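# Add three table pieces to the balance board

## Task

Three wooden pieces already sit on the round board of the balancing game; move the three pieces lying on the table onto that board as well. All six must finish resting fully on the board's own surface (none stacked on another piece) and fully outside the painted circle. The board, ball and pedestal are all free to move. While any piece is on the board, no hand may hold or support the board. When finished, the board must be balanced only on its ball, and the ball must sit on the pedestal.

## Robot and tools

ROBOTS. Three Kinova Gen3 arms, arm1, arm2 and arm3, each with seven joints (joint1_rad to joint7_rad) and a five-fingered right hand. Scene frame: metres, origin on the floor, +z up. Foot (base_link) poses, each facing along its own +x: arm1 at (0.550, -0.069, 0.737), quat wxyz (0.046, -0.002, -0.001, -0.999), so it faces about -x; arm2 at (-0.155, 0.527, 0.740), quat (0.760, 0, 0, -0.650), facing about -y; arm3 at (-0.116, -0.483, 0.777), quat (0.775, 0.006, -0.006, 0.632), facing about +y. Table tops are at z=0.720. A hand reaches roughly 1.06 m from the joint 1 axis.

TOOLS.
move: one action. Keys arm1, arm2, arm3 (each optional, one object per arm) and cameras. Inside an arm's object:
- joints: a dict of absolute targets by name. joint1_rad..joint7_rad in radians; limits ±6.283 for joints 1,3,5,7, ±2.249 for joint2, ±2.579 for joint4, ±2.099 for joint6. Joint1 positive turns clockwise seen from above; joint2 at 0 is upright, positive leans forward; joints 4 and 6 are straight at 0. Hand keys are unitless settings: hand_little, hand_ring, hand_middle, hand_index, hand_thumb_bend (-1 closed to +1 open/straight), hand_thumb_turn (+1 beside the palm, -1 opposite the fingers), hand_force_limit (-1 to 1, maps to about 0 to 10 N at the fingertip, 15 N for the thumb motors), hand_speed (-0.96 to 1; full speed from +0.48 up). At start force limit is 0 and speed -0.8.
- target: a single list of 7 numbers [x, y, z, qw, qx, qy, qz], the absolute pose of the hand point in the scene frame (metres, unit quaternion), same layout as the printed hand line. The hand moves in a straight line from its hand_target toward it. With target, joints may only carry the hand keys above.
- speed: peak hand speed for target, 0.002 to 0.5 m/s, default 0.25; rotation is capped at twice this in rad/s.
- min_time_s: 0.1 to 8 s, lower bound on how long that arm's joint motions take.
cameras: list of names from arm1_cam_wrist, arm2_cam_wrist, arm3_cam_wrist, cam_high, cam_low, or "all"; [] gives none. A move with no action reports full state and all images.
wait: seconds (0 to 10) of letting the scene run, plus cameras.
zoom_image: camera and region [x0, y0, x1, y1] in pixels from the top-left, no more than 504 by 504, on that camera's latest image.
show_instructions: shows the reference page (a five-finger hand picture).
finished_scene: ends the scene for good; scene may be 1 or omitted.

MOTION BEHAVIOUR. All parts of an action begin at once. Joint-target moves swing the arm between postures and can sweep wide. Under target, hand paths finish together, ignore obstacles, lag and may overshoot speed near a straight arm; each step is clipped to 70 mm and 16 degrees from the measured hand pose. Paths stop after 10 s, actions after 15 s. An arm omitted from a call may still be driving toward an older target. If a move or wait is refused or hit by a stop, the remaining move, wait and finished_scene calls in that reply are skipped.

HAND GEOMETRY. The hand point is 0.045 m ahead of the palm. Its +z runs along straightened fingers, +y points out of the palm, +x runs across the palm away from the thumb. Straight fingers extend 0.06-0.07 m past the point and lie 0.06 m behind it in -y. A wrist bracket on the little-finger side sticks out and can collide. With joints 1, 3, 5 at 0, joint7 at 1.57 and fingers down, the palm faces right and the thumb faces the foot. Thumb turned in plus fingers wraps objects about 0.035-0.065 m thick; thumb tip against index pad pinches light items. Motors run only when their target changes by at least 0.002 and lock on reaching it or on hitting hand_force_limit. For gentle grips close at hand_speed -0.94 or below. To squeeze harder, raise the force limit and send a more closed target; to loosen, send a more open one.

RESULTS. The move line lists arms commanded; "as last shown" marks an uncommanded arm whose statuses read "not commanded". hand is the measured hand-point pose (may be off at long reach); hand_target is the pose the held joint targets imply. Statuses: done (within 1 cm and 2 degrees, or 0.01 rad), off_target, time_out (holds where it stopped), not_followed, "joint command not followed" or "pose unreachable" (a safety check withheld it). hand_stopped_by gives six words for little, ring, middle, index, thumb_bend, thumb_turn: moving, target, force, stalled or fault. The *_load_n values are fingertip loads in N (positive pushes open); a lost grip shows as loads near 0. Joint velocities are rad/s; joint torques are in N m, positive toward larger joint values; Flange force is the external force on the tool in its own axes. MOTOR HOT and OVER-TEMPERATURE FAULT warn of heating; after it, resend keys marked limit_stop_at_motor_heat.

CAMERAS. cam_high looks down from about (-0.40, 0.00, 2.42); cam_low views from the side at about (-1.52, 0.30, 0.88); both 896x504. The wrist cameras are fisheye, 672x504, on the little-finger side, aimed at the hand point.

AVOID. Robots pressing or striking each other (no status reports contact; closing fingers onto another arm's fingers counts). Torque faults: joints 1-4 limit 104.5 N m, joints 5-7 limit 51.3 N m, or straying over 5 degrees from the plan, which halts that arm for 10 s. The arm keeps pushing after contact, so back away promptly. Do not drop pieces even a few millimetres, release them moving, slam, push hard, overload fingers, knock anything out of the work area, or hold the board while pieces rest on it. Sustained loads and stretched poses heat motors. Loose objects can occasionally be nudged by outside pushes.

Each tool is called after "Request:" in YAML: its name, and indented under it one key for each argument.

Reference images:

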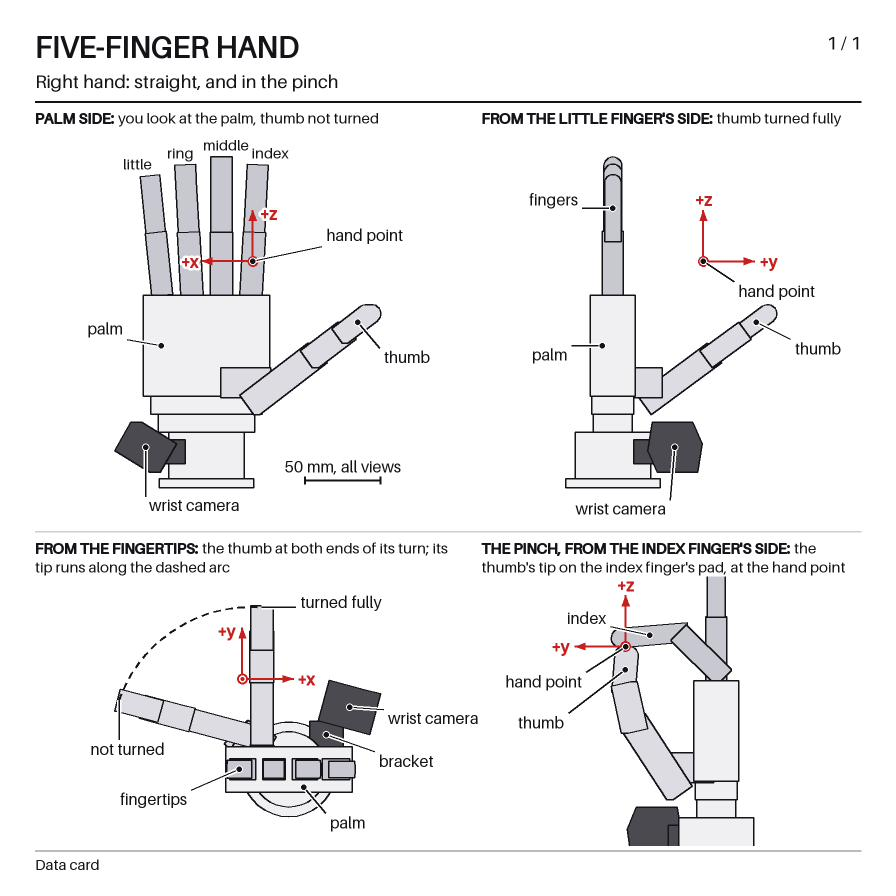

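## Session

Request:
move:

Scene clock: 0.00 s.
Joint torques (N m): no reading
Flange force (N): no reading
Joint velocities: within noise
arm1.joint_positions: joint1_rad=+0.131 joint2_rad=-0.376 joint3_rad=-0.128 joint4_rad=+1.614 joint5_rad=+0.017 joint6_rad=+2.037 joint7_rad=-1.626 hand_little=+1.000 hand_ring=+1.000 hand_middle=+1.000 hand_index=+1.000 hand_thumb_turn=+1.000 hand_thumb_bend=+1.000 hand_force_limit=+0.000 hand_speed=-0.800
arm1.joint_status: not commanded
arm1.hand_stopped_by: target,target,target,target,target,target
arm1.little_load_n: 0.0
arm1.ring_load_n: 0.0
arm1.middle_load_n: 0.0
arm1.index_load_n: 0.0
arm1.thumb_bend_load_n: 0.0
arm1.thumb_turn_load_n: 0.0
arm1.hand: x=+0.4222 y=-0.1147 z=+1.1896 quat_wxyz=(+0.035, -0.997, -0.008, -0.064) (m; scene frame)
arm1.hand_target: x=+0.4222 y=-0.1147 z=+1.1896 quat_wxyz=(+0.035, -0.997, -0.008, -0.064) (m; scene frame)
arm1.hand_status: not commanded
arm2.joint_positions: joint1_rad=+0.734 joint2_rad=-0.327 joint3_rad=-0.063 joint4_rad=+1.545 joint5_rad=-0.034 joint6_rad=+1.963 joint7_rad=-1.670 hand_little=+1.000 hand_ring=+1.000 hand_middle=+1.000 hand_index=+1.000 hand_thumb_turn=+1.000 hand_thumb_bend=+1.000 hand_force_limit=+0.000 hand_speed=-0.800
arm2.joint_status: not commanded
arm2.hand_stopped_by: target,target,target,target,target,target
arm2.little_load_n: 0.0
arm2.ring_load_n: 0.0
arm2.middle_load_n: 0.0
arm2.index_load_n: 0.0
arm2.thumb_bend_load_n: 0.0
arm2.thumb_turn_load_n: 0.0
arm2.hand: x=-0.2051 y=+0.3452 z=+1.2094 quat_wxyz=(+0.006, -0.886, -0.463, -0.020) (m; scene frame)
arm2.hand_target: x=-0.2051 y=+0.3452 z=+1.2094 quat_wxyz=(+0.006, -0.886, -0.463, -0.020) (m; scene frame)
arm2.hand_status: not commanded
arm3.joint_positions: joint1_rad=-0.839 joint2_rad=-0.456 joint3_rad=-0.172 joint4_rad=+1.481 joint5_rad=+0.022 joint6_rad=+1.927 joint7_rad=-1.714 hand_little=+1.000 hand_ring=+1.000 hand_middle=+1.000 hand_index=+1.000 hand_thumb_turn=+1.000 hand_thumb_bend=+1.000 hand_force_limit=+0.000 hand_speed=-0.800
arm3.joint_status: not commanded
arm3.hand_stopped_by: target,target,target,target,target,target
arm3.little_load_n: 0.0
arm3.ring_load_n: 0.5
arm3.middle_load_n: 0.0
arm3.index_load_n: -0.5
arm3.thumb_bend_load_n: -0.5
arm3.thumb_turn_load_n: 0.0
arm3.hand: x=-0.2759 y=-0.3918 z=+1.2894 quat_wxyz=(-0.081, +0.890, -0.443, -0.075) (m; scene frame)
arm3.hand_target: x=-0.2759 y=-0.3918 z=+1.2894 quat_wxyz=(-0.081, +0.890, -0.443, -0.075) (m; scene frame)
arm3.hand_status: not commanded
pictures: arm1_cam_wrist, arm2_cam_wrist, arm3_cam_wrist, cam_high, cam_low

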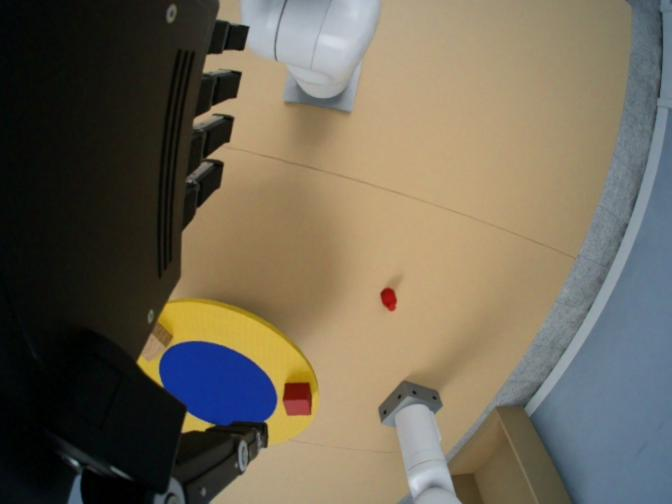

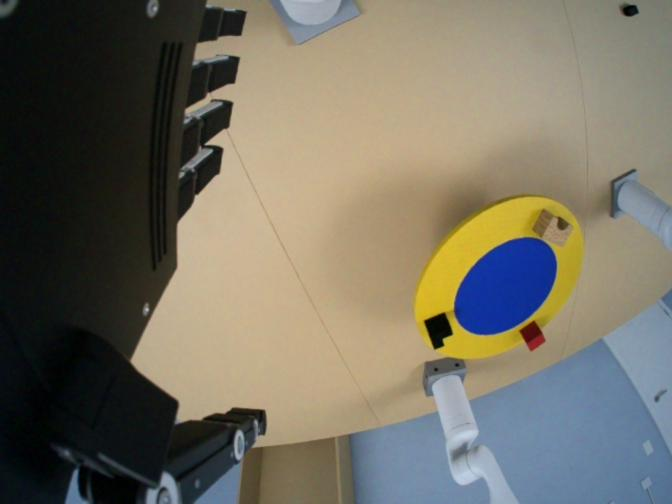

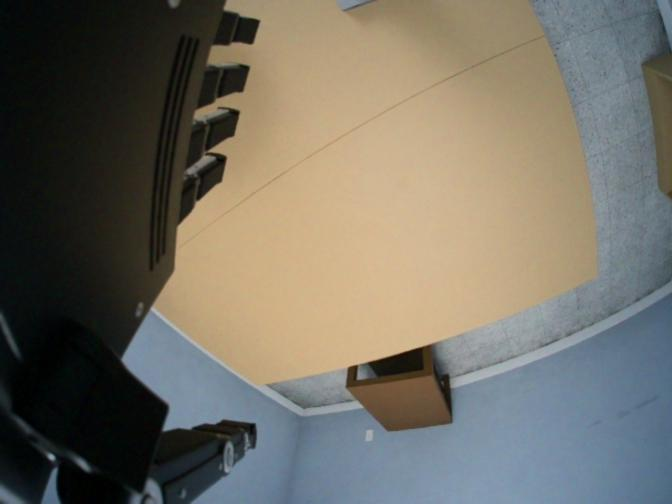

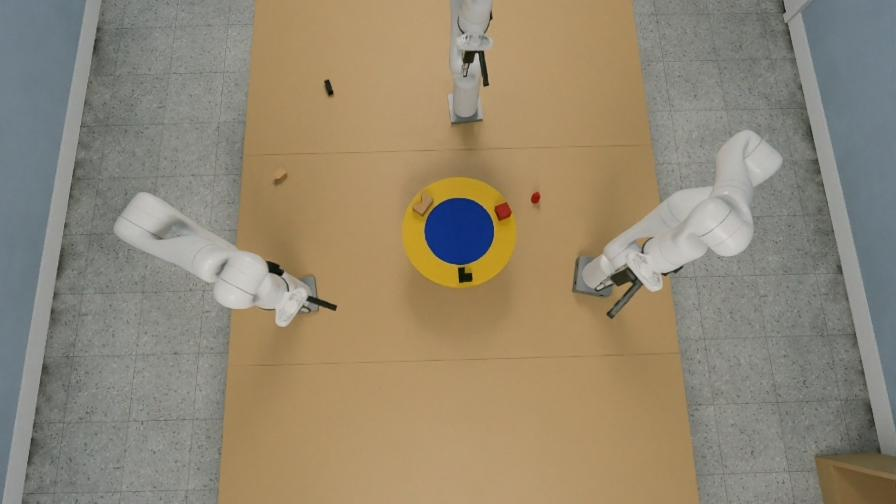

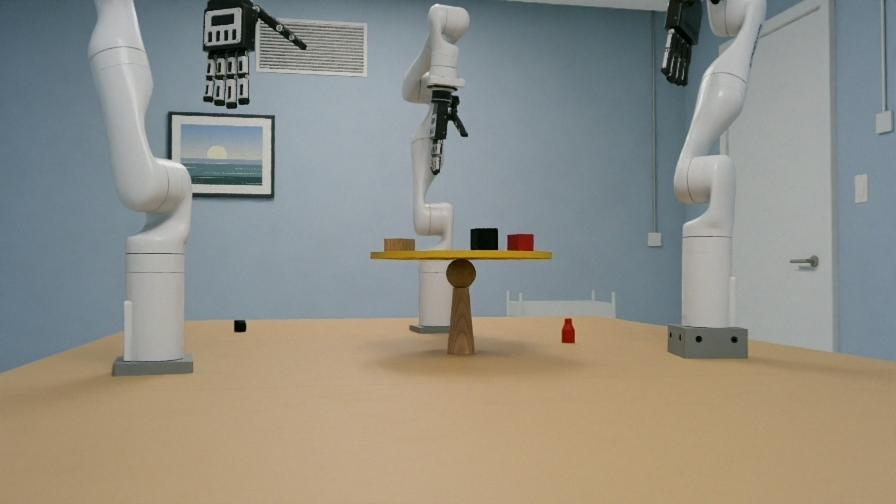

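Request:
zoom_image:
  camera: "cam_high"
  region: [380, 160, 560, 300]

Request:
zoom_image:
  camera: "cam_low"
  region: [340, 200, 600, 370]

Request:
zoom_image:
  camera: "cam_high"
  region: [250, 60, 360, 200]

Request:
zoom_image:
  camera: "cam_low"
  region: [200, 290, 300, 350]

Scaled by 2.800.

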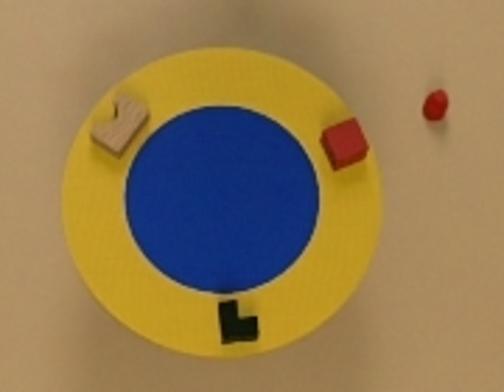

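Scaled by 1.938.

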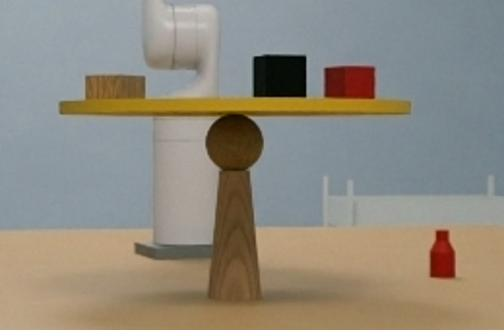

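Scaled by 3.600.

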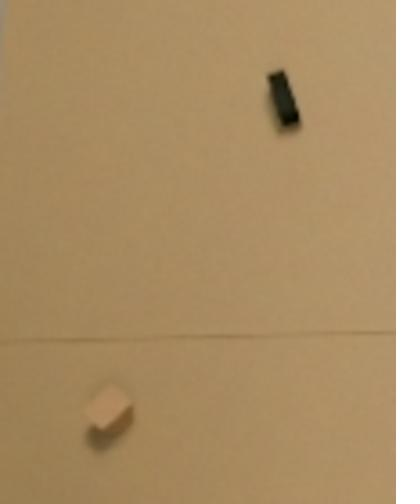

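Scaled by 5.040.

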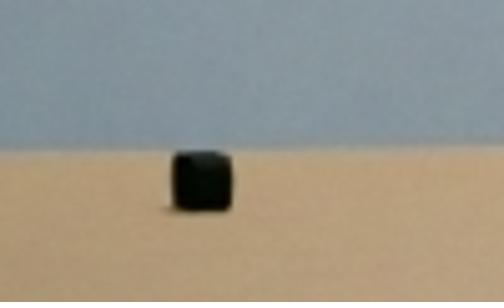

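Request:
move:
  arm1: {"joints": {"joint1_rad": 2.117, "joint2_rad": 0.463, "joint3_rad": 0, "joint4_rad": 1.937, "joint5_rad": 1.786, "joint6_rad": -0.538, "joint7_rad": -1.204, "hand_speed": -0.4, "hand_thumb_turn": -1, "hand_ring": -1, "hand_little": -1, "hand_index": -0.2, "hand_middle": -0.2}, "min_time_s": 4}
  arm2: {"joints": {"joint1_rad": -1.506, "joint2_rad": 0.248, "joint3_rad": 0, "joint4_rad": 2.333, "joint5_rad": 0.36, "joint6_rad": -0.237, "joint7_rad": -0.267, "hand_speed": -0.4, "hand_thumb_turn": -1, "hand_ring": -1, "hand_little": -1, "hand_index": -0.2, "hand_middle": -0.2}, "min_time_s": 4}
  arm3: {"joints": {"joint1_rad": 0.237, "joint2_rad": 0.042, "joint3_rad": 0, "joint4_rad": 2.087, "joint5_rad": 0.823, "joint6_rad": 1.273, "joint7_rad": -2.068, "hand_speed": -0.4, "hand_thumb_turn": -1, "hand_ring": -1, "hand_little": -1, "hand_index": -0.2, "hand_middle": -0.2}, "min_time_s": 4}
  cameras: ["all"]

Scene clock: 454.37 s.
Joint torques (N m): arm1=[2.25 -15 -0.05 -5.27 -1.16 -0.96 -0.38] | arm2=[0.16 -9.46 -1.52 -5.87 0.21 -1.13 0.19] | arm3=[0.7 -6.97 0.53 -6.4 1.8 0.34 0.07]
Flange force (N): arm1=[0.2 -6.8 2.3] | arm2=[-9.7 5.3 1.6] | arm3=[0.2 1.2 -4.2]
move: arm1 done; arm2 done; arm3 done
Joint velocities: within noise
arm1.joint_positions: joint1_rad=+2.117 joint2_rad=+0.463 joint3_rad=+0.000 joint4_rad=+1.937 joint5_rad=+1.786 joint6_rad=-0.538 joint7_rad=-1.204 hand_little=-1.000 hand_ring=-1.000 hand_middle=-0.200 hand_index=-0.200 hand_thumb_turn=-1.000 hand_thumb_bend=+1.000 hand_force_limit=+0.000 hand_speed=-0.400
arm1.joint_status: all done
arm1.hand_stopped_by: target,target,target,target,target,target
arm1.little_load_n: 0.0
arm1.ring_load_n: 0.0
arm1.middle_load_n: 0.0
arm1.index_load_n: 0.0
arm1.thumb_bend_load_n: 0.0
arm1.thumb_turn_load_n: 0.0
arm1.hand: x=+0.6582 y=+0.4457 z=+0.8946 quat_wxyz=(+0.376, -0.912, -0.152, +0.066)
arm1.hand_target: x=+0.6582 y=+0.4457 z=+0.8946 quat_wxyz=(+0.376, -0.912, -0.152, +0.066)
arm1.hand_status: not commanded
arm2.joint_positions: joint1_rad=-1.506 joint2_rad=+0.248 joint3_rad=+0.000 joint4_rad=+2.333 joint5_rad=+0.360 joint6_rad=-0.237 joint7_rad=-0.267 hand_little=-1.000 hand_ring=-1.000 hand_middle=-0.200 hand_index=-0.200 hand_thumb_turn=-1.000 hand_thumb_bend=+1.000 hand_force_limit=+0.000 hand_speed=-0.400
arm2.joint_status: all done
arm2.hand_stopped_by: target,target,target,target,target,target
arm2.little_load_n: 0.0
arm2.ring_load_n: 0.0
arm2.middle_load_n: 0.0
arm2.index_load_n: 0.0
arm2.thumb_bend_load_n: 0.0
arm2.thumb_turn_load_n: 0.0
arm2.hand: x=+0.2922 y=+0.5944 z=+0.8964 quat_wxyz=(-0.297, +0.717, -0.582, +0.242)
arm2.hand_target: x=+0.2922 y=+0.5944 z=+0.8964 quat_wxyz=(-0.297, +0.717, -0.582, +0.242)
arm2.hand_status: not commanded
arm3.joint_positions: joint1_rad=+0.237 joint2_rad=+0.042 joint3_rad=+0.000 joint4_rad=+2.087 joint5_rad=+0.823 joint6_rad=+1.273 joint7_rad=-2.068 hand_little=-1.000 hand_ring=-1.000 hand_middle=-0.200 hand_index=-0.200 hand_thumb_turn=-1.000 hand_thumb_bend=+1.000 hand_force_limit=+0.000 hand_speed=-0.400
arm3.joint_status: all done
arm3.hand_stopped_by: target,target,target,target,target,target
arm3.little_load_n: 0.0
arm3.ring_load_n: 0.0
arm3.middle_load_n: 0.0
arm3.index_load_n: 0.0
arm3.thumb_bend_load_n: 0.0
arm3.thumb_turn_load_n: 0.0
arm3.hand: x=+0.1990 y=-0.3151 z=+1.0489 quat_wxyz=(-0.187, +0.439, -0.814, +0.330)
arm3.hand_target: x=+0.1990 y=-0.3151 z=+1.0489 quat_wxyz=(-0.187, +0.439, -0.814, +0.330)
arm3.hand_status: not commanded
pictures: arm1_cam_wrist, arm2_cam_wrist, arm3_cam_wrist, cam_high, cam_low
arm1_cam_wrist: T_world_to_cam=[[0.47703, -0.58544, -0.65552, 0.5283], [-0.63653, -0.74443, 0.20163, 0.57122], [-0.60603, 0.32108, -0.72776, 1.01842]] pos_world=[0.72878, 0.40753, 0.97231]
arm2_cam_wrist: T_world_to_cam=[[-0.63668, -0.39702, -0.66107, 1.00807], [-0.68097, 0.69173, 0.24041, -0.43405], [0.36183, 0.60323, -0.71077, 0.2869]] pos_world=[0.24244, 0.52741, 0.97467]
arm3_cam_wrist: T_world_to_cam=[[-0.73651, 0.12323, -0.6651, 0.8859], [0.0135, 0.98575, 0.1677, 0.13692], [0.67629, 0.11453, -0.72768, 0.77647]] pos_world=[0.12551, -0.33307, 1.13128]

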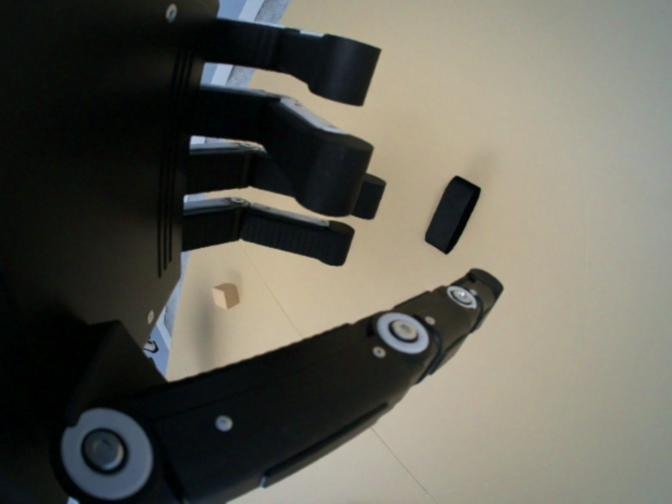

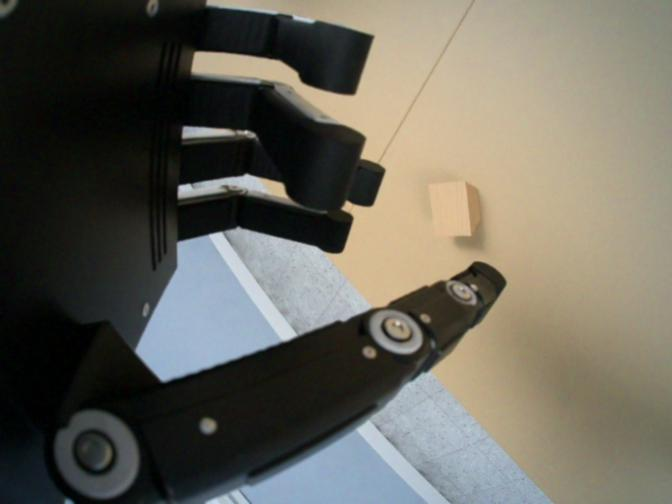

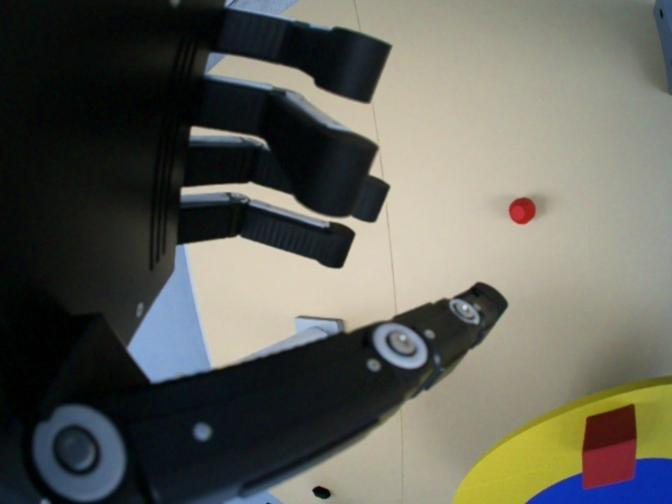

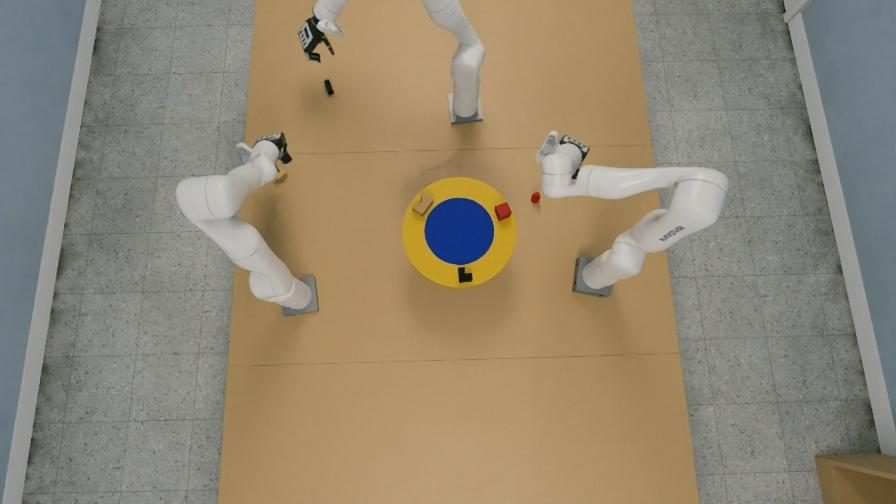

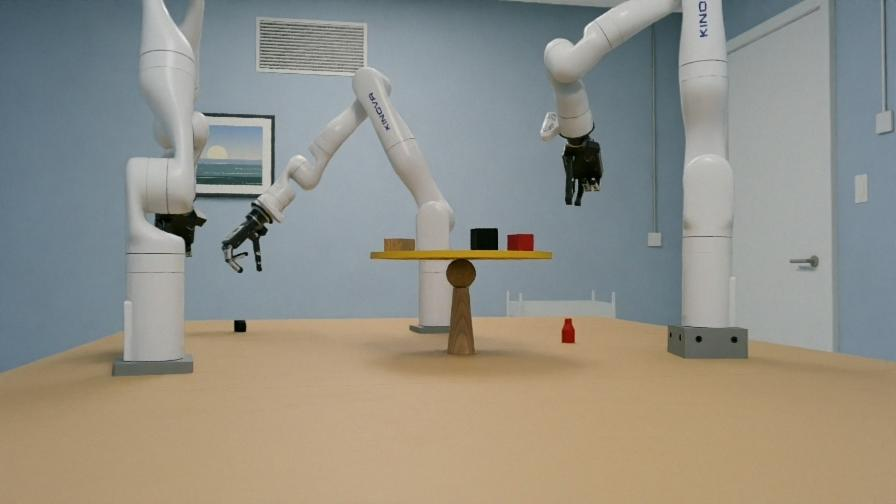

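Request:
zoom_image:
  camera: "arm1_cam_wrist"
  region: [400, 150, 520, 270]

Request:
zoom_image:
  camera: "arm2_cam_wrist"
  region: [400, 150, 520, 270]

Request:
zoom_image:
  camera: "arm3_cam_wrist"
  region: [460, 150, 580, 270]

Scaled by 4.200 from the camera's image (finer frame: 960x720).

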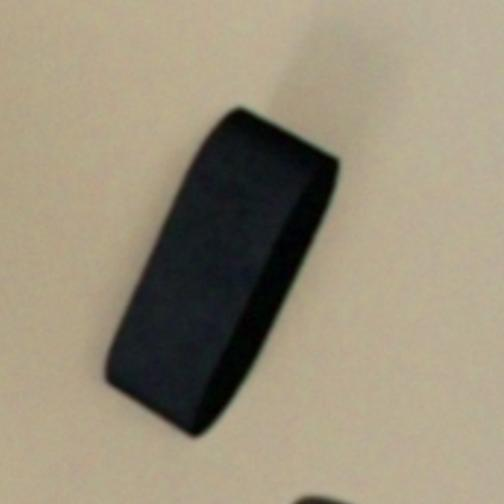

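Scaled by 4.200 from the camera's image (finer frame: 960x720).

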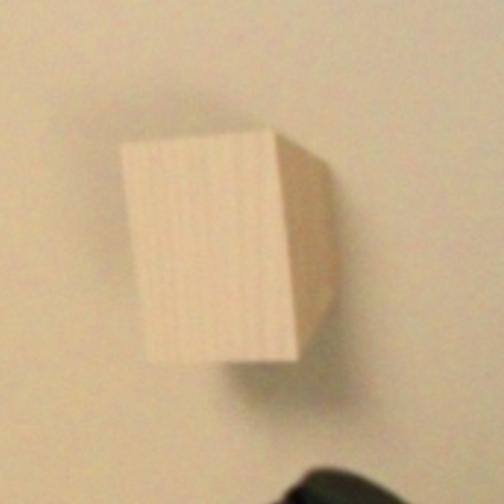

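Scaled by 4.200 from the camera's image (finer frame: 960x720).

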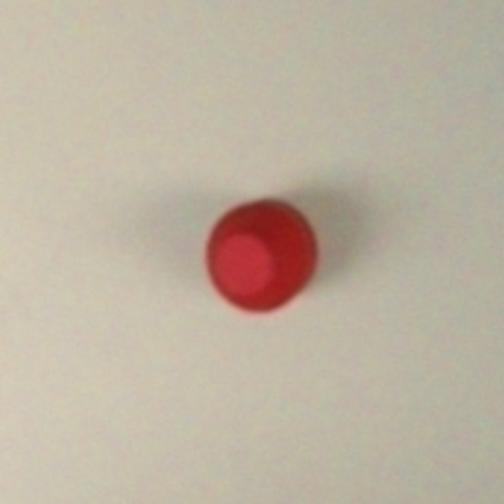

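Request:
move:
  arm1: {"target": [0.6346, 0.4603, 0.80, 0.3794, -0.9160, -0.1206, 0.0500], "speed": 0.1}
  arm2: {"target": [0.293, 0.6293, 0.81, 0.3519, -0.8495, 0.3632, -0.1505], "speed": 0.15}
  arm3: {"target": [0.2091, -0.3123, 0.83, 0.1826, -0.4408, 0.8119, -0.3363], "speed": 0.15}
  cameras: ["all"]

Scene clock: 557.70 s.
Joint torques (N m): arm1=[2.19 -16.3 -0.2 -3.54 -0.75 -1.82 -0.4] | arm2=[0.08 -12.82 -3.09 -3.88 0.07 -1.12 0.23] | arm3=[0.71 -11.68 1.84 -0.96 0.68 1.2 0.08]
Flange force (N): arm1=[-2.6 -3.5 4.3] | arm2=[-4.2 2.4 0.2] | arm3=[-1.3 1.8 -4.6]
move: arm1 done; arm2 done; arm3 done
Joint velocities: within noise
arm1.joint_positions: joint1_rad=+2.046 joint2_rad=+0.654 joint3_rad=-0.031 joint4_rad=+2.043 joint5_rad=+1.072 joint6_rad=-0.466 joint7_rad=-0.541 hand_little=-1.000 hand_ring=-1.000 hand_middle=-0.200 hand_index=-0.200 hand_thumb_turn=-1.000 hand_thumb_bend=+1.000 hand_force_limit=+0.000 hand_speed=-0.400
arm1.joint_status: not commanded
arm1.hand_stopped_by: target,target,target,target,target,target
arm1.little_load_n: 0.0
arm1.ring_load_n: 0.0
arm1.middle_load_n: 0.0
arm1.index_load_n: 0.0
arm1.thumb_bend_load_n: 0.0
arm1.thumb_turn_load_n: 0.0
arm1.hand: x=+0.6346 y=+0.4603 z=+0.8000 quat_wxyz=(+0.379, -0.916, -0.121, +0.050)
arm1.hand_target: x=+0.6346 y=+0.4603 z=+0.8000 quat_wxyz=(+0.379, -0.916, -0.121, +0.050)
arm1.hand_status: done (0.000 m and 0.0 deg from the pose sent, 0.099 m and 4.1 deg at the start)
arm2.joint_positions: joint1_rad=-1.137 joint2_rad=+0.596 joint3_rad=-0.284 joint4_rad=+2.208 joint5_rad=+1.124 joint6_rad=-0.450 joint7_rad=-0.351 hand_little=-1.000 hand_ring=-1.000 hand_middle=-0.200 hand_index=-0.200 hand_thumb_turn=-1.000 hand_thumb_bend=+1.000 hand_force_limit=+0.000 hand_speed=-0.400
arm2.joint_status: not commanded
arm2.hand_stopped_by: target,target,target,target,target,target
arm2.little_load_n: 0.0
arm2.ring_load_n: 0.0
arm2.middle_load_n: 0.0
arm2.index_load_n: 0.0
arm2.thumb_bend_load_n: 0.0
arm2.thumb_turn_load_n: 0.0
arm2.hand: x=+0.2930 y=+0.6293 z=+0.8100 quat_wxyz=(-0.352, +0.849, -0.363, +0.150)
arm2.hand_target: x=+0.2930 y=+0.6293 z=+0.8100 quat_wxyz=(-0.352, +0.849, -0.363, +0.150)
arm2.hand_status: done (0.000 m and 0.0 deg from the pose sent, 0.093 m and 31.8 deg at the start)
arm3.joint_positions: joint1_rad=+0.232 joint2_rad=+0.613 joint3_rad=+0.043 joint4_rad=+2.368 joint5_rad=+1.288 joint6_rad=+0.801 joint7_rad=-2.892 hand_little=-1.000 hand_ring=-1.000 hand_middle=-0.200 hand_index=-0.200 hand_thumb_turn=-1.000 hand_thumb_bend=+1.000 hand_force_limit=+0.000 hand_speed=-0.400
arm3.joint_status: not commanded
arm3.hand_stopped_by: target,target,target,target,target,target
arm3.little_load_n: 0.0
arm3.ring_load_n: 0.0
arm3.middle_load_n: 0.0
arm3.index_load_n: 0.0
arm3.thumb_bend_load_n: 0.0
arm3.thumb_turn_load_n: 0.0
arm3.hand: x=+0.2091 y=-0.3123 z=+0.8300 quat_wxyz=(-0.183, +0.441, -0.812, +0.336)
arm3.hand_target: x=+0.2091 y=-0.3123 z=+0.8300 quat_wxyz=(-0.183, +0.441, -0.812, +0.336)
arm3.hand_status: done (0.000 m and 0.0 deg from the pose sent, 0.219 m and 1.0 deg at the start)
pictures: arm1_cam_wrist, arm2_cam_wrist, arm3_cam_wrist, cam_high, cam_low
arm1_cam_wrist: T_world_to_cam=[[0.43774, -0.616, -0.65493, 0.52459], [-0.6886, -0.69806, 0.19632, 0.60213], [-0.57811, 0.36505, -0.72974, 0.89421]] pos_world=[0.70195, 0.41704, 0.8779]
arm2_cam_wrist: T_world_to_cam=[[-0.33256, -0.6732, -0.66046, 1.04948], [-0.94302, 0.22914, 0.24128, -0.06971], [-0.01109, 0.70306, -0.71104, 0.25078]] pos_world=[0.28606, 0.54617, 0.88827]
arm3_cam_wrist: T_world_to_cam=[[-0.73828, 0.11278, -0.665, 0.74437], [0.01465, 0.98837, 0.15135, 0.18488], [0.67434, 0.10199, -0.73135, 0.60953]] pos_world=[0.13581, -0.32885, 0.9128]

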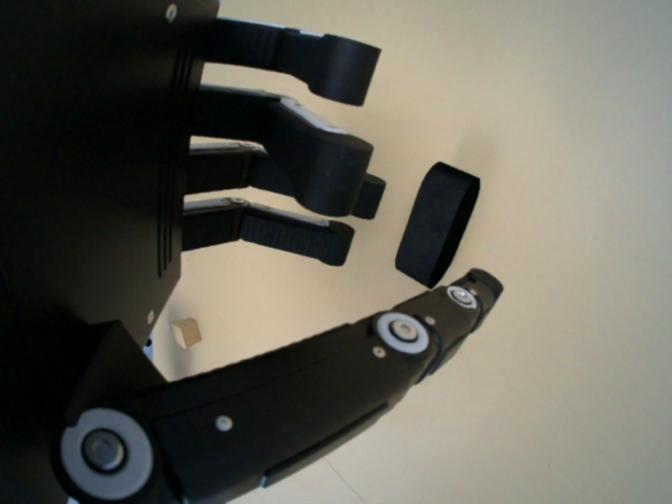

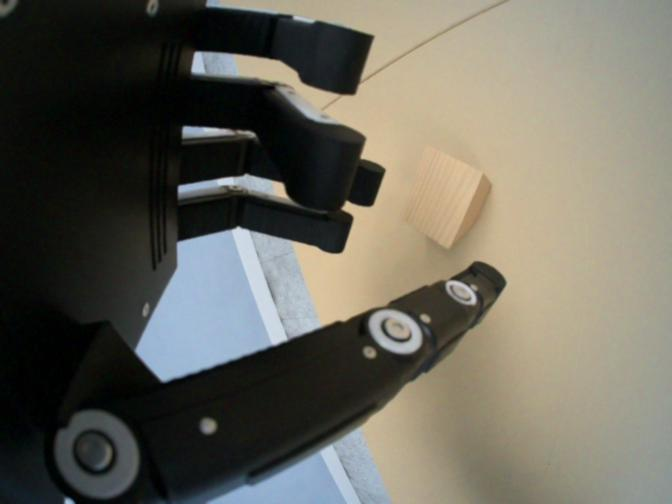

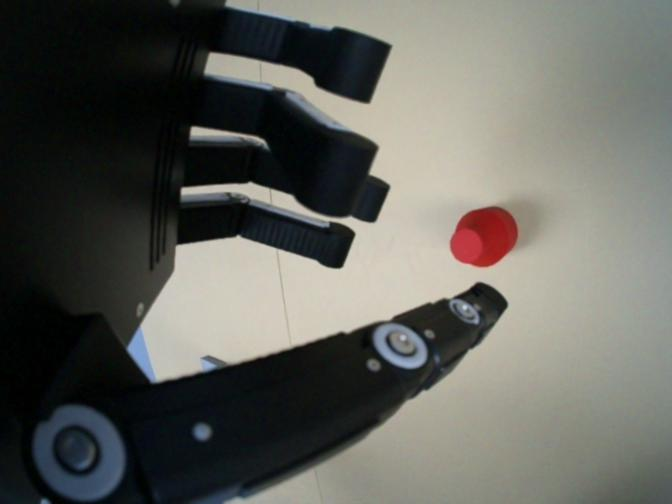

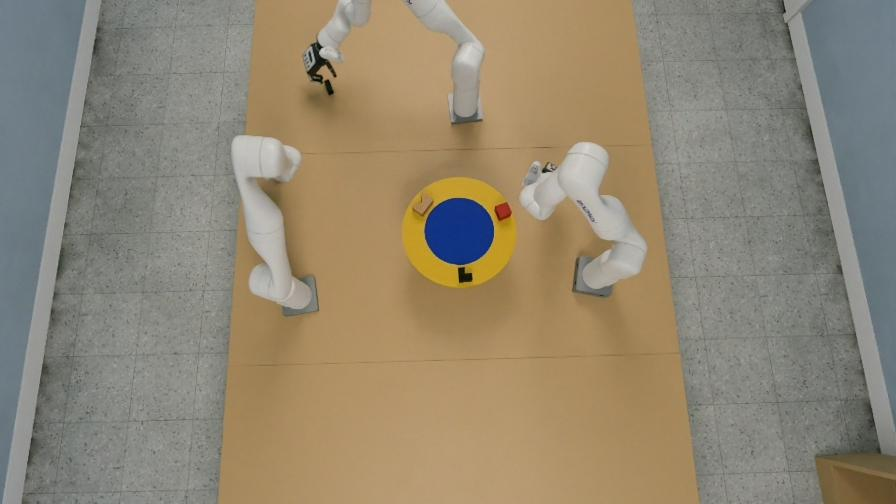

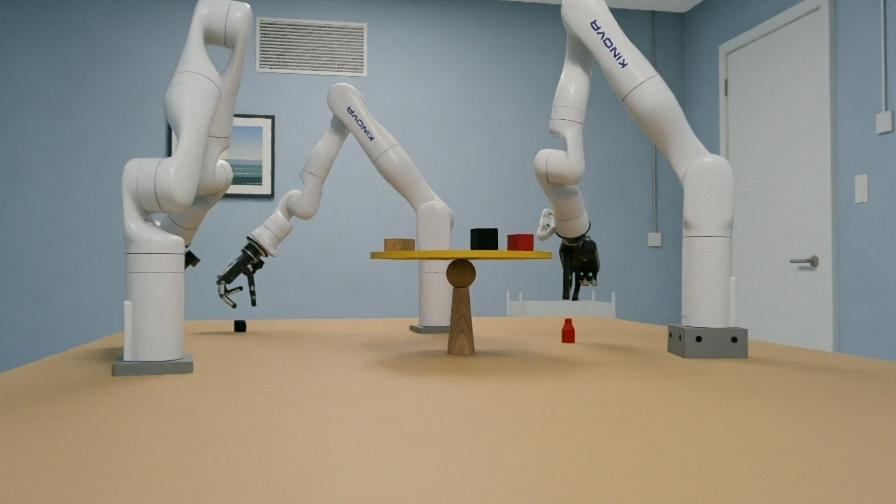

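Request:
zoom_image:
  camera: "arm1_cam_wrist"
  region: [330, 140, 530, 320]

Request:
zoom_image:
  camera: "arm2_cam_wrist"
  region: [330, 130, 530, 310]

Request:
zoom_image:
  camera: "arm3_cam_wrist"
  region: [330, 150, 530, 330]

Request:
zoom_image:
  camera: "cam_high"
  region: [290, 20, 380, 110]

Scaled by 2.520 from the camera's image (finer frame: 960x720).

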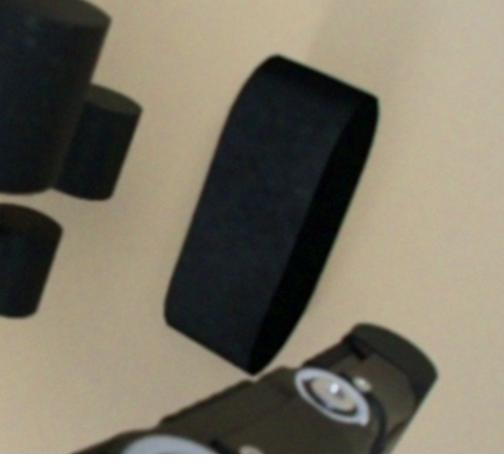

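Scaled by 2.520 from the camera's image (finer frame: 960x720).

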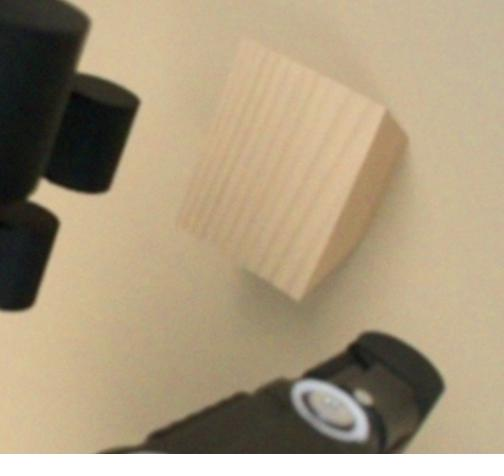

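Scaled by 2.520 from the camera's image (finer frame: 960x720).

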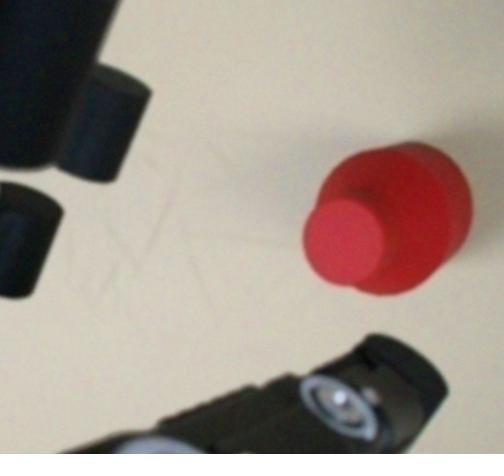

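Scaled by 5.600.

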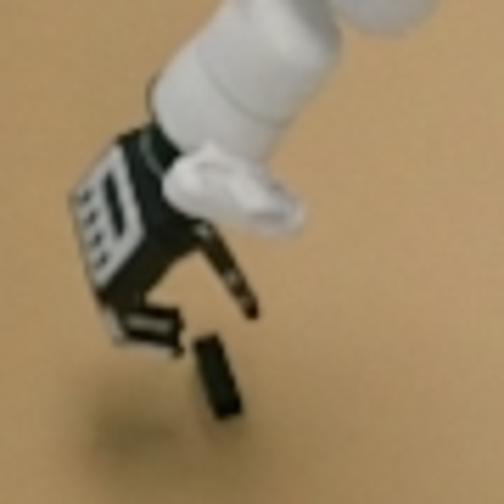

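Request:
move:
  arm1: {"target": [0.6256, 0.4651, 0.77, 0.3794, -0.9160, -0.1206, 0.0500], "speed": 0.1}
  arm2: {"target": [0.3025, 0.6331, 0.775, 0.3519, -0.8495, 0.3632, -0.1505], "speed": 0.15}
  arm3: {"target": [0.207, -0.3074, 0.775, 0.1826, -0.4408, 0.8119, -0.3363], "speed": 0.15}
  cameras: ["all"]

Request:
zoom_image:
  camera: "arm1_cam_wrist"
  region: [300, 120, 540, 360]

Request:
zoom_image:
  camera: "arm2_cam_wrist"
  region: [300, 120, 540, 360]

Request:
zoom_image:
  camera: "arm3_cam_wrist"
  region: [300, 120, 540, 360]

Request:
zoom_image:
  camera: "cam_low"
  region: [200, 260, 300, 360]

Request:
zoom_image:
  camera: "cam_low"
  region: [520, 250, 630, 360]

Scene clock: 727.57 s.
Joint torques (N m): arm1=[2.2 -16.67 -0.01 -2.9 -0.61 -1.89 -0.41] | arm2=[0.09 -14.03 -3.08 -3.2 0.17 -1.13 0.22] | arm3=[0.72 -12.97 2.19 0.52 0.34 1.27 0.04]
Flange force (N): arm1=[-3.1 -3.6 4.1] | arm2=[-4.6 2.5 0.4] | arm3=[-1.4 2.2 -4.0]
move: arm1 done; arm2 done; arm3 done
Joint velocities: within noise
arm1.joint_positions: joint1_rad=+1.988 joint2_rad=+0.729 joint3_rad=+0.014 joint4_rad=+2.050 joint5_rad=+0.929 joint6_rad=-0.525 joint7_rad=-0.414 hand_little=-1.000 hand_ring=-1.000 hand_middle=-0.200 hand_index=-0.200 hand_thumb_turn=-1.000 hand_thumb_bend=+1.000 hand_force_limit=+0.000 hand_speed=-0.400
arm1.joint_status: not commanded
arm1.hand_stopped_by: target,target,target,target,target,target
arm1.little_load_n: 0.0
arm1.ring_load_n: 0.0
arm1.middle_load_n: 0.0
arm1.index_load_n: 0.0
arm1.thumb_bend_load_n: 0.0
arm1.thumb_turn_load_n: 0.0
arm1.hand: x=+0.6256 y=+0.4651 z=+0.7700 quat_wxyz=(+0.379, -0.916, -0.121, +0.050)
arm1.hand_target: x=+0.6256 y=+0.4651 z=+0.7700 quat_wxyz=(+0.379, -0.916, -0.121, +0.050)
arm1.hand_status: done (0.000 m and 0.0 deg from the pose sent, 0.032 m and 0.0 deg at the start)
arm2.joint_positions: joint1_rad=-1.197 joint2_rad=+0.697 joint3_rad=-0.223 joint4_rad=+2.194 joint5_rad=+0.984 joint6_rad=-0.509 joint7_rad=-0.193 hand_little=-1.000 hand_ring=-1.000 hand_middle=-0.200 hand_index=-0.200 hand_thumb_turn=-1.000 hand_thumb_bend=+1.000 hand_force_limit=+0.000 hand_speed=-0.400
arm2.joint_status: not commanded
arm2.hand_stopped_by: target,target,target,target,target,target
arm2.little_load_n: 0.0
arm2.ring_load_n: 0.0
arm2.middle_load_n: 0.0
arm2.index_load_n: 0.0
arm2.thumb_bend_load_n: 0.0
arm2.thumb_turn_load_n: 0.0
arm2.hand: x=+0.3025 y=+0.6331 z=+0.7750 quat_wxyz=(-0.352, +0.849, -0.363, +0.150)
arm2.hand_target: x=+0.3025 y=+0.6331 z=+0.7750 quat_wxyz=(-0.352, +0.849, -0.363, +0.150)
arm2.hand_status: done (0.000 m and 0.0 deg from the pose sent, 0.036 m and 0.0 deg at the start)
arm3.joint_positions: joint1_rad=+0.220 joint2_rad=+0.800 joint3_rad=+0.042 joint4_rad=+2.365 joint5_rad=+1.452 joint6_rad=+0.759 joint7_rad=-3.147 hand_little=-1.000 hand_ring=-1.000 hand_middle=-0.200 hand_index=-0.200 hand_thumb_turn=-1.000 hand_thumb_bend=+1.000 hand_force_limit=+0.000 hand_speed=-0.400
arm3.joint_status: not commanded
arm3.hand_stopped_by: target,target,target,target,target,target
arm3.little_load_n: 0.0
arm3.ring_load_n: 0.0
arm3.middle_load_n: 0.0
arm3.index_load_n: 0.0
arm3.thumb_bend_load_n: 0.0
arm3.thumb_turn_load_n: 0.0
arm3.hand: x=+0.2070 y=-0.3074 z=+0.7750 quat_wxyz=(-0.183, +0.441, -0.812, +0.336)
arm3.hand_target: x=+0.2070 y=-0.3074 z=+0.7750 quat_wxyz=(-0.183, +0.441, -0.812, +0.336)
arm3.hand_status: done (0.000 m and 0.0 deg from the pose sent, 0.055 m and 0.0 deg at the start)
pictures: arm1_cam_wrist, arm2_cam_wrist, arm3_cam_wrist, cam_high, cam_low
arm1_cam_wrist: T_world_to_cam=[[0.43767, -0.61601, -0.65496, 0.51192], [-0.68866, -0.698, 0.1963, 0.60521], [-0.57809, 0.36513, -0.72972, 0.86529]] pos_world=[0.69295, 0.42184, 0.8479]
arm2_cam_wrist: T_world_to_cam=[[-0.33262, -0.67323, -0.66039, 1.03206], [-0.943, 0.2292, 0.24131, -0.05324], [-0.0111, 0.70301, -0.71109, 0.2234]] pos_world=[0.29556, 0.54997, 0.85327]
arm3_cam_wrist: T_world_to_cam=[[-0.73832, 0.11277, -0.66495, 0.70566], [0.01466, 0.98837, 0.15134, 0.1884], [0.67429, 0.10198, -0.73139, 0.57027]] pos_world=[0.13371, -0.32395, 0.8578]

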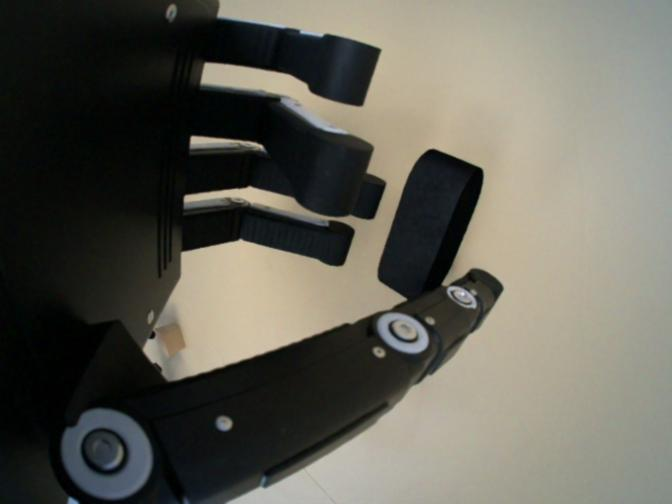

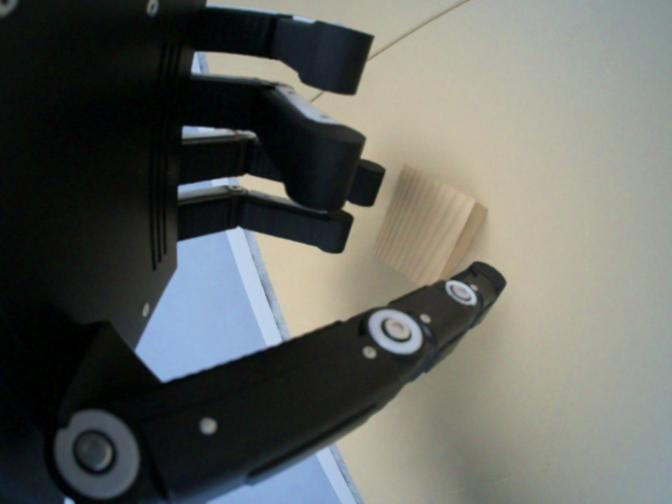

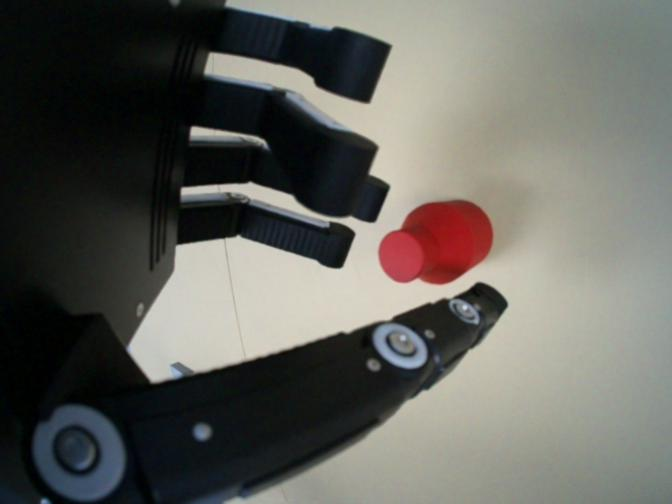

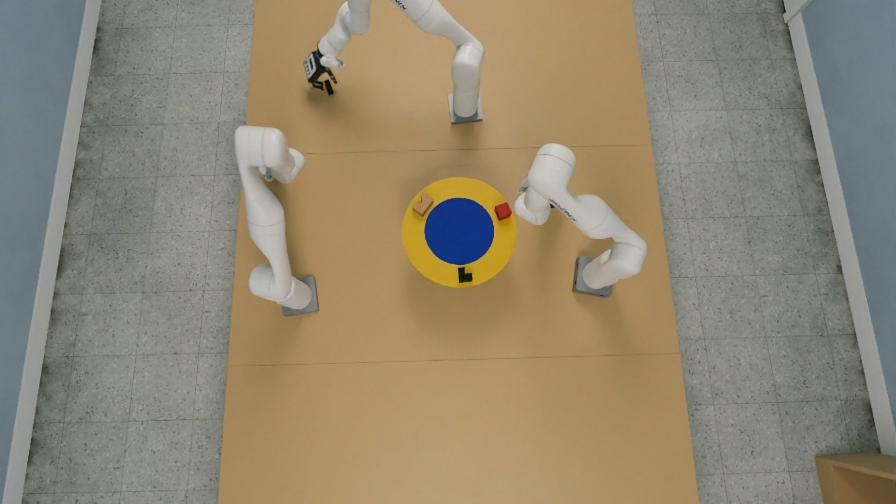

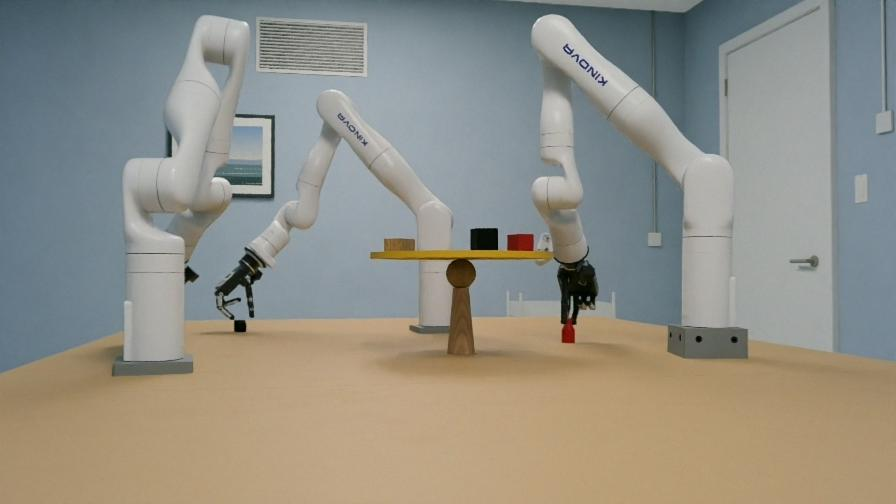

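Scaled by 2.100 from the camera's image (finer frame: 960x720).

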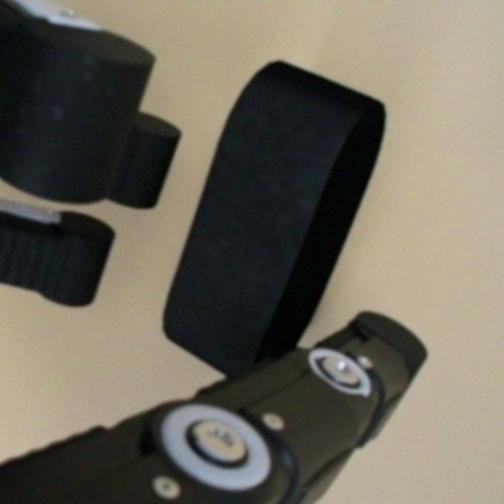

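Scaled by 2.100 from the camera's image (finer frame: 960x720).

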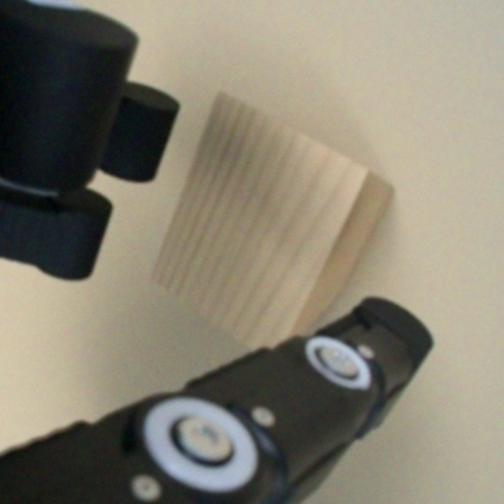

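Scaled by 2.100 from the camera's image (finer frame: 960x720).

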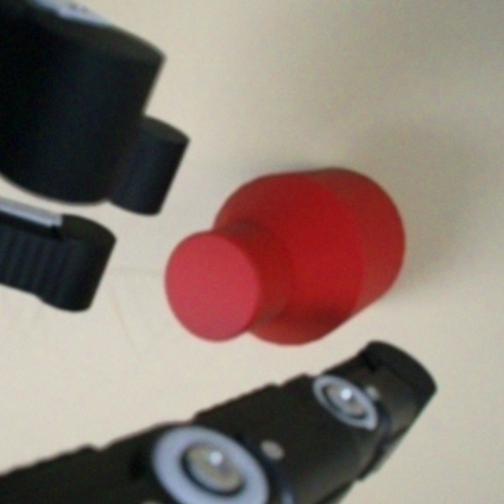

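Scaled by 5.040.

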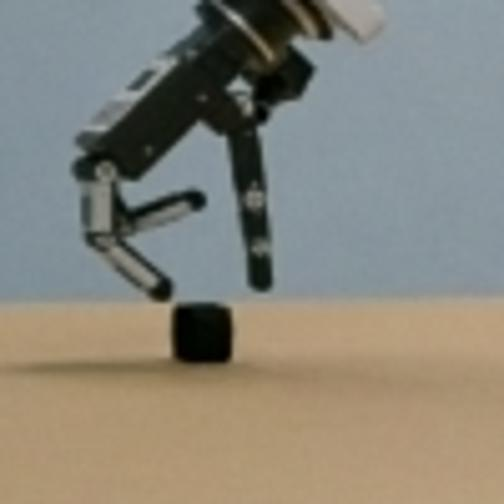

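Scaled by 4.582.

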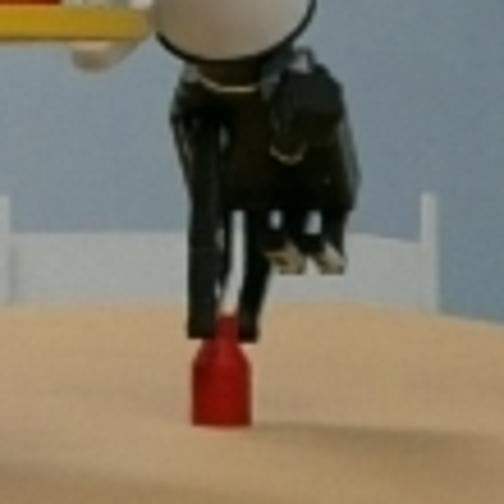

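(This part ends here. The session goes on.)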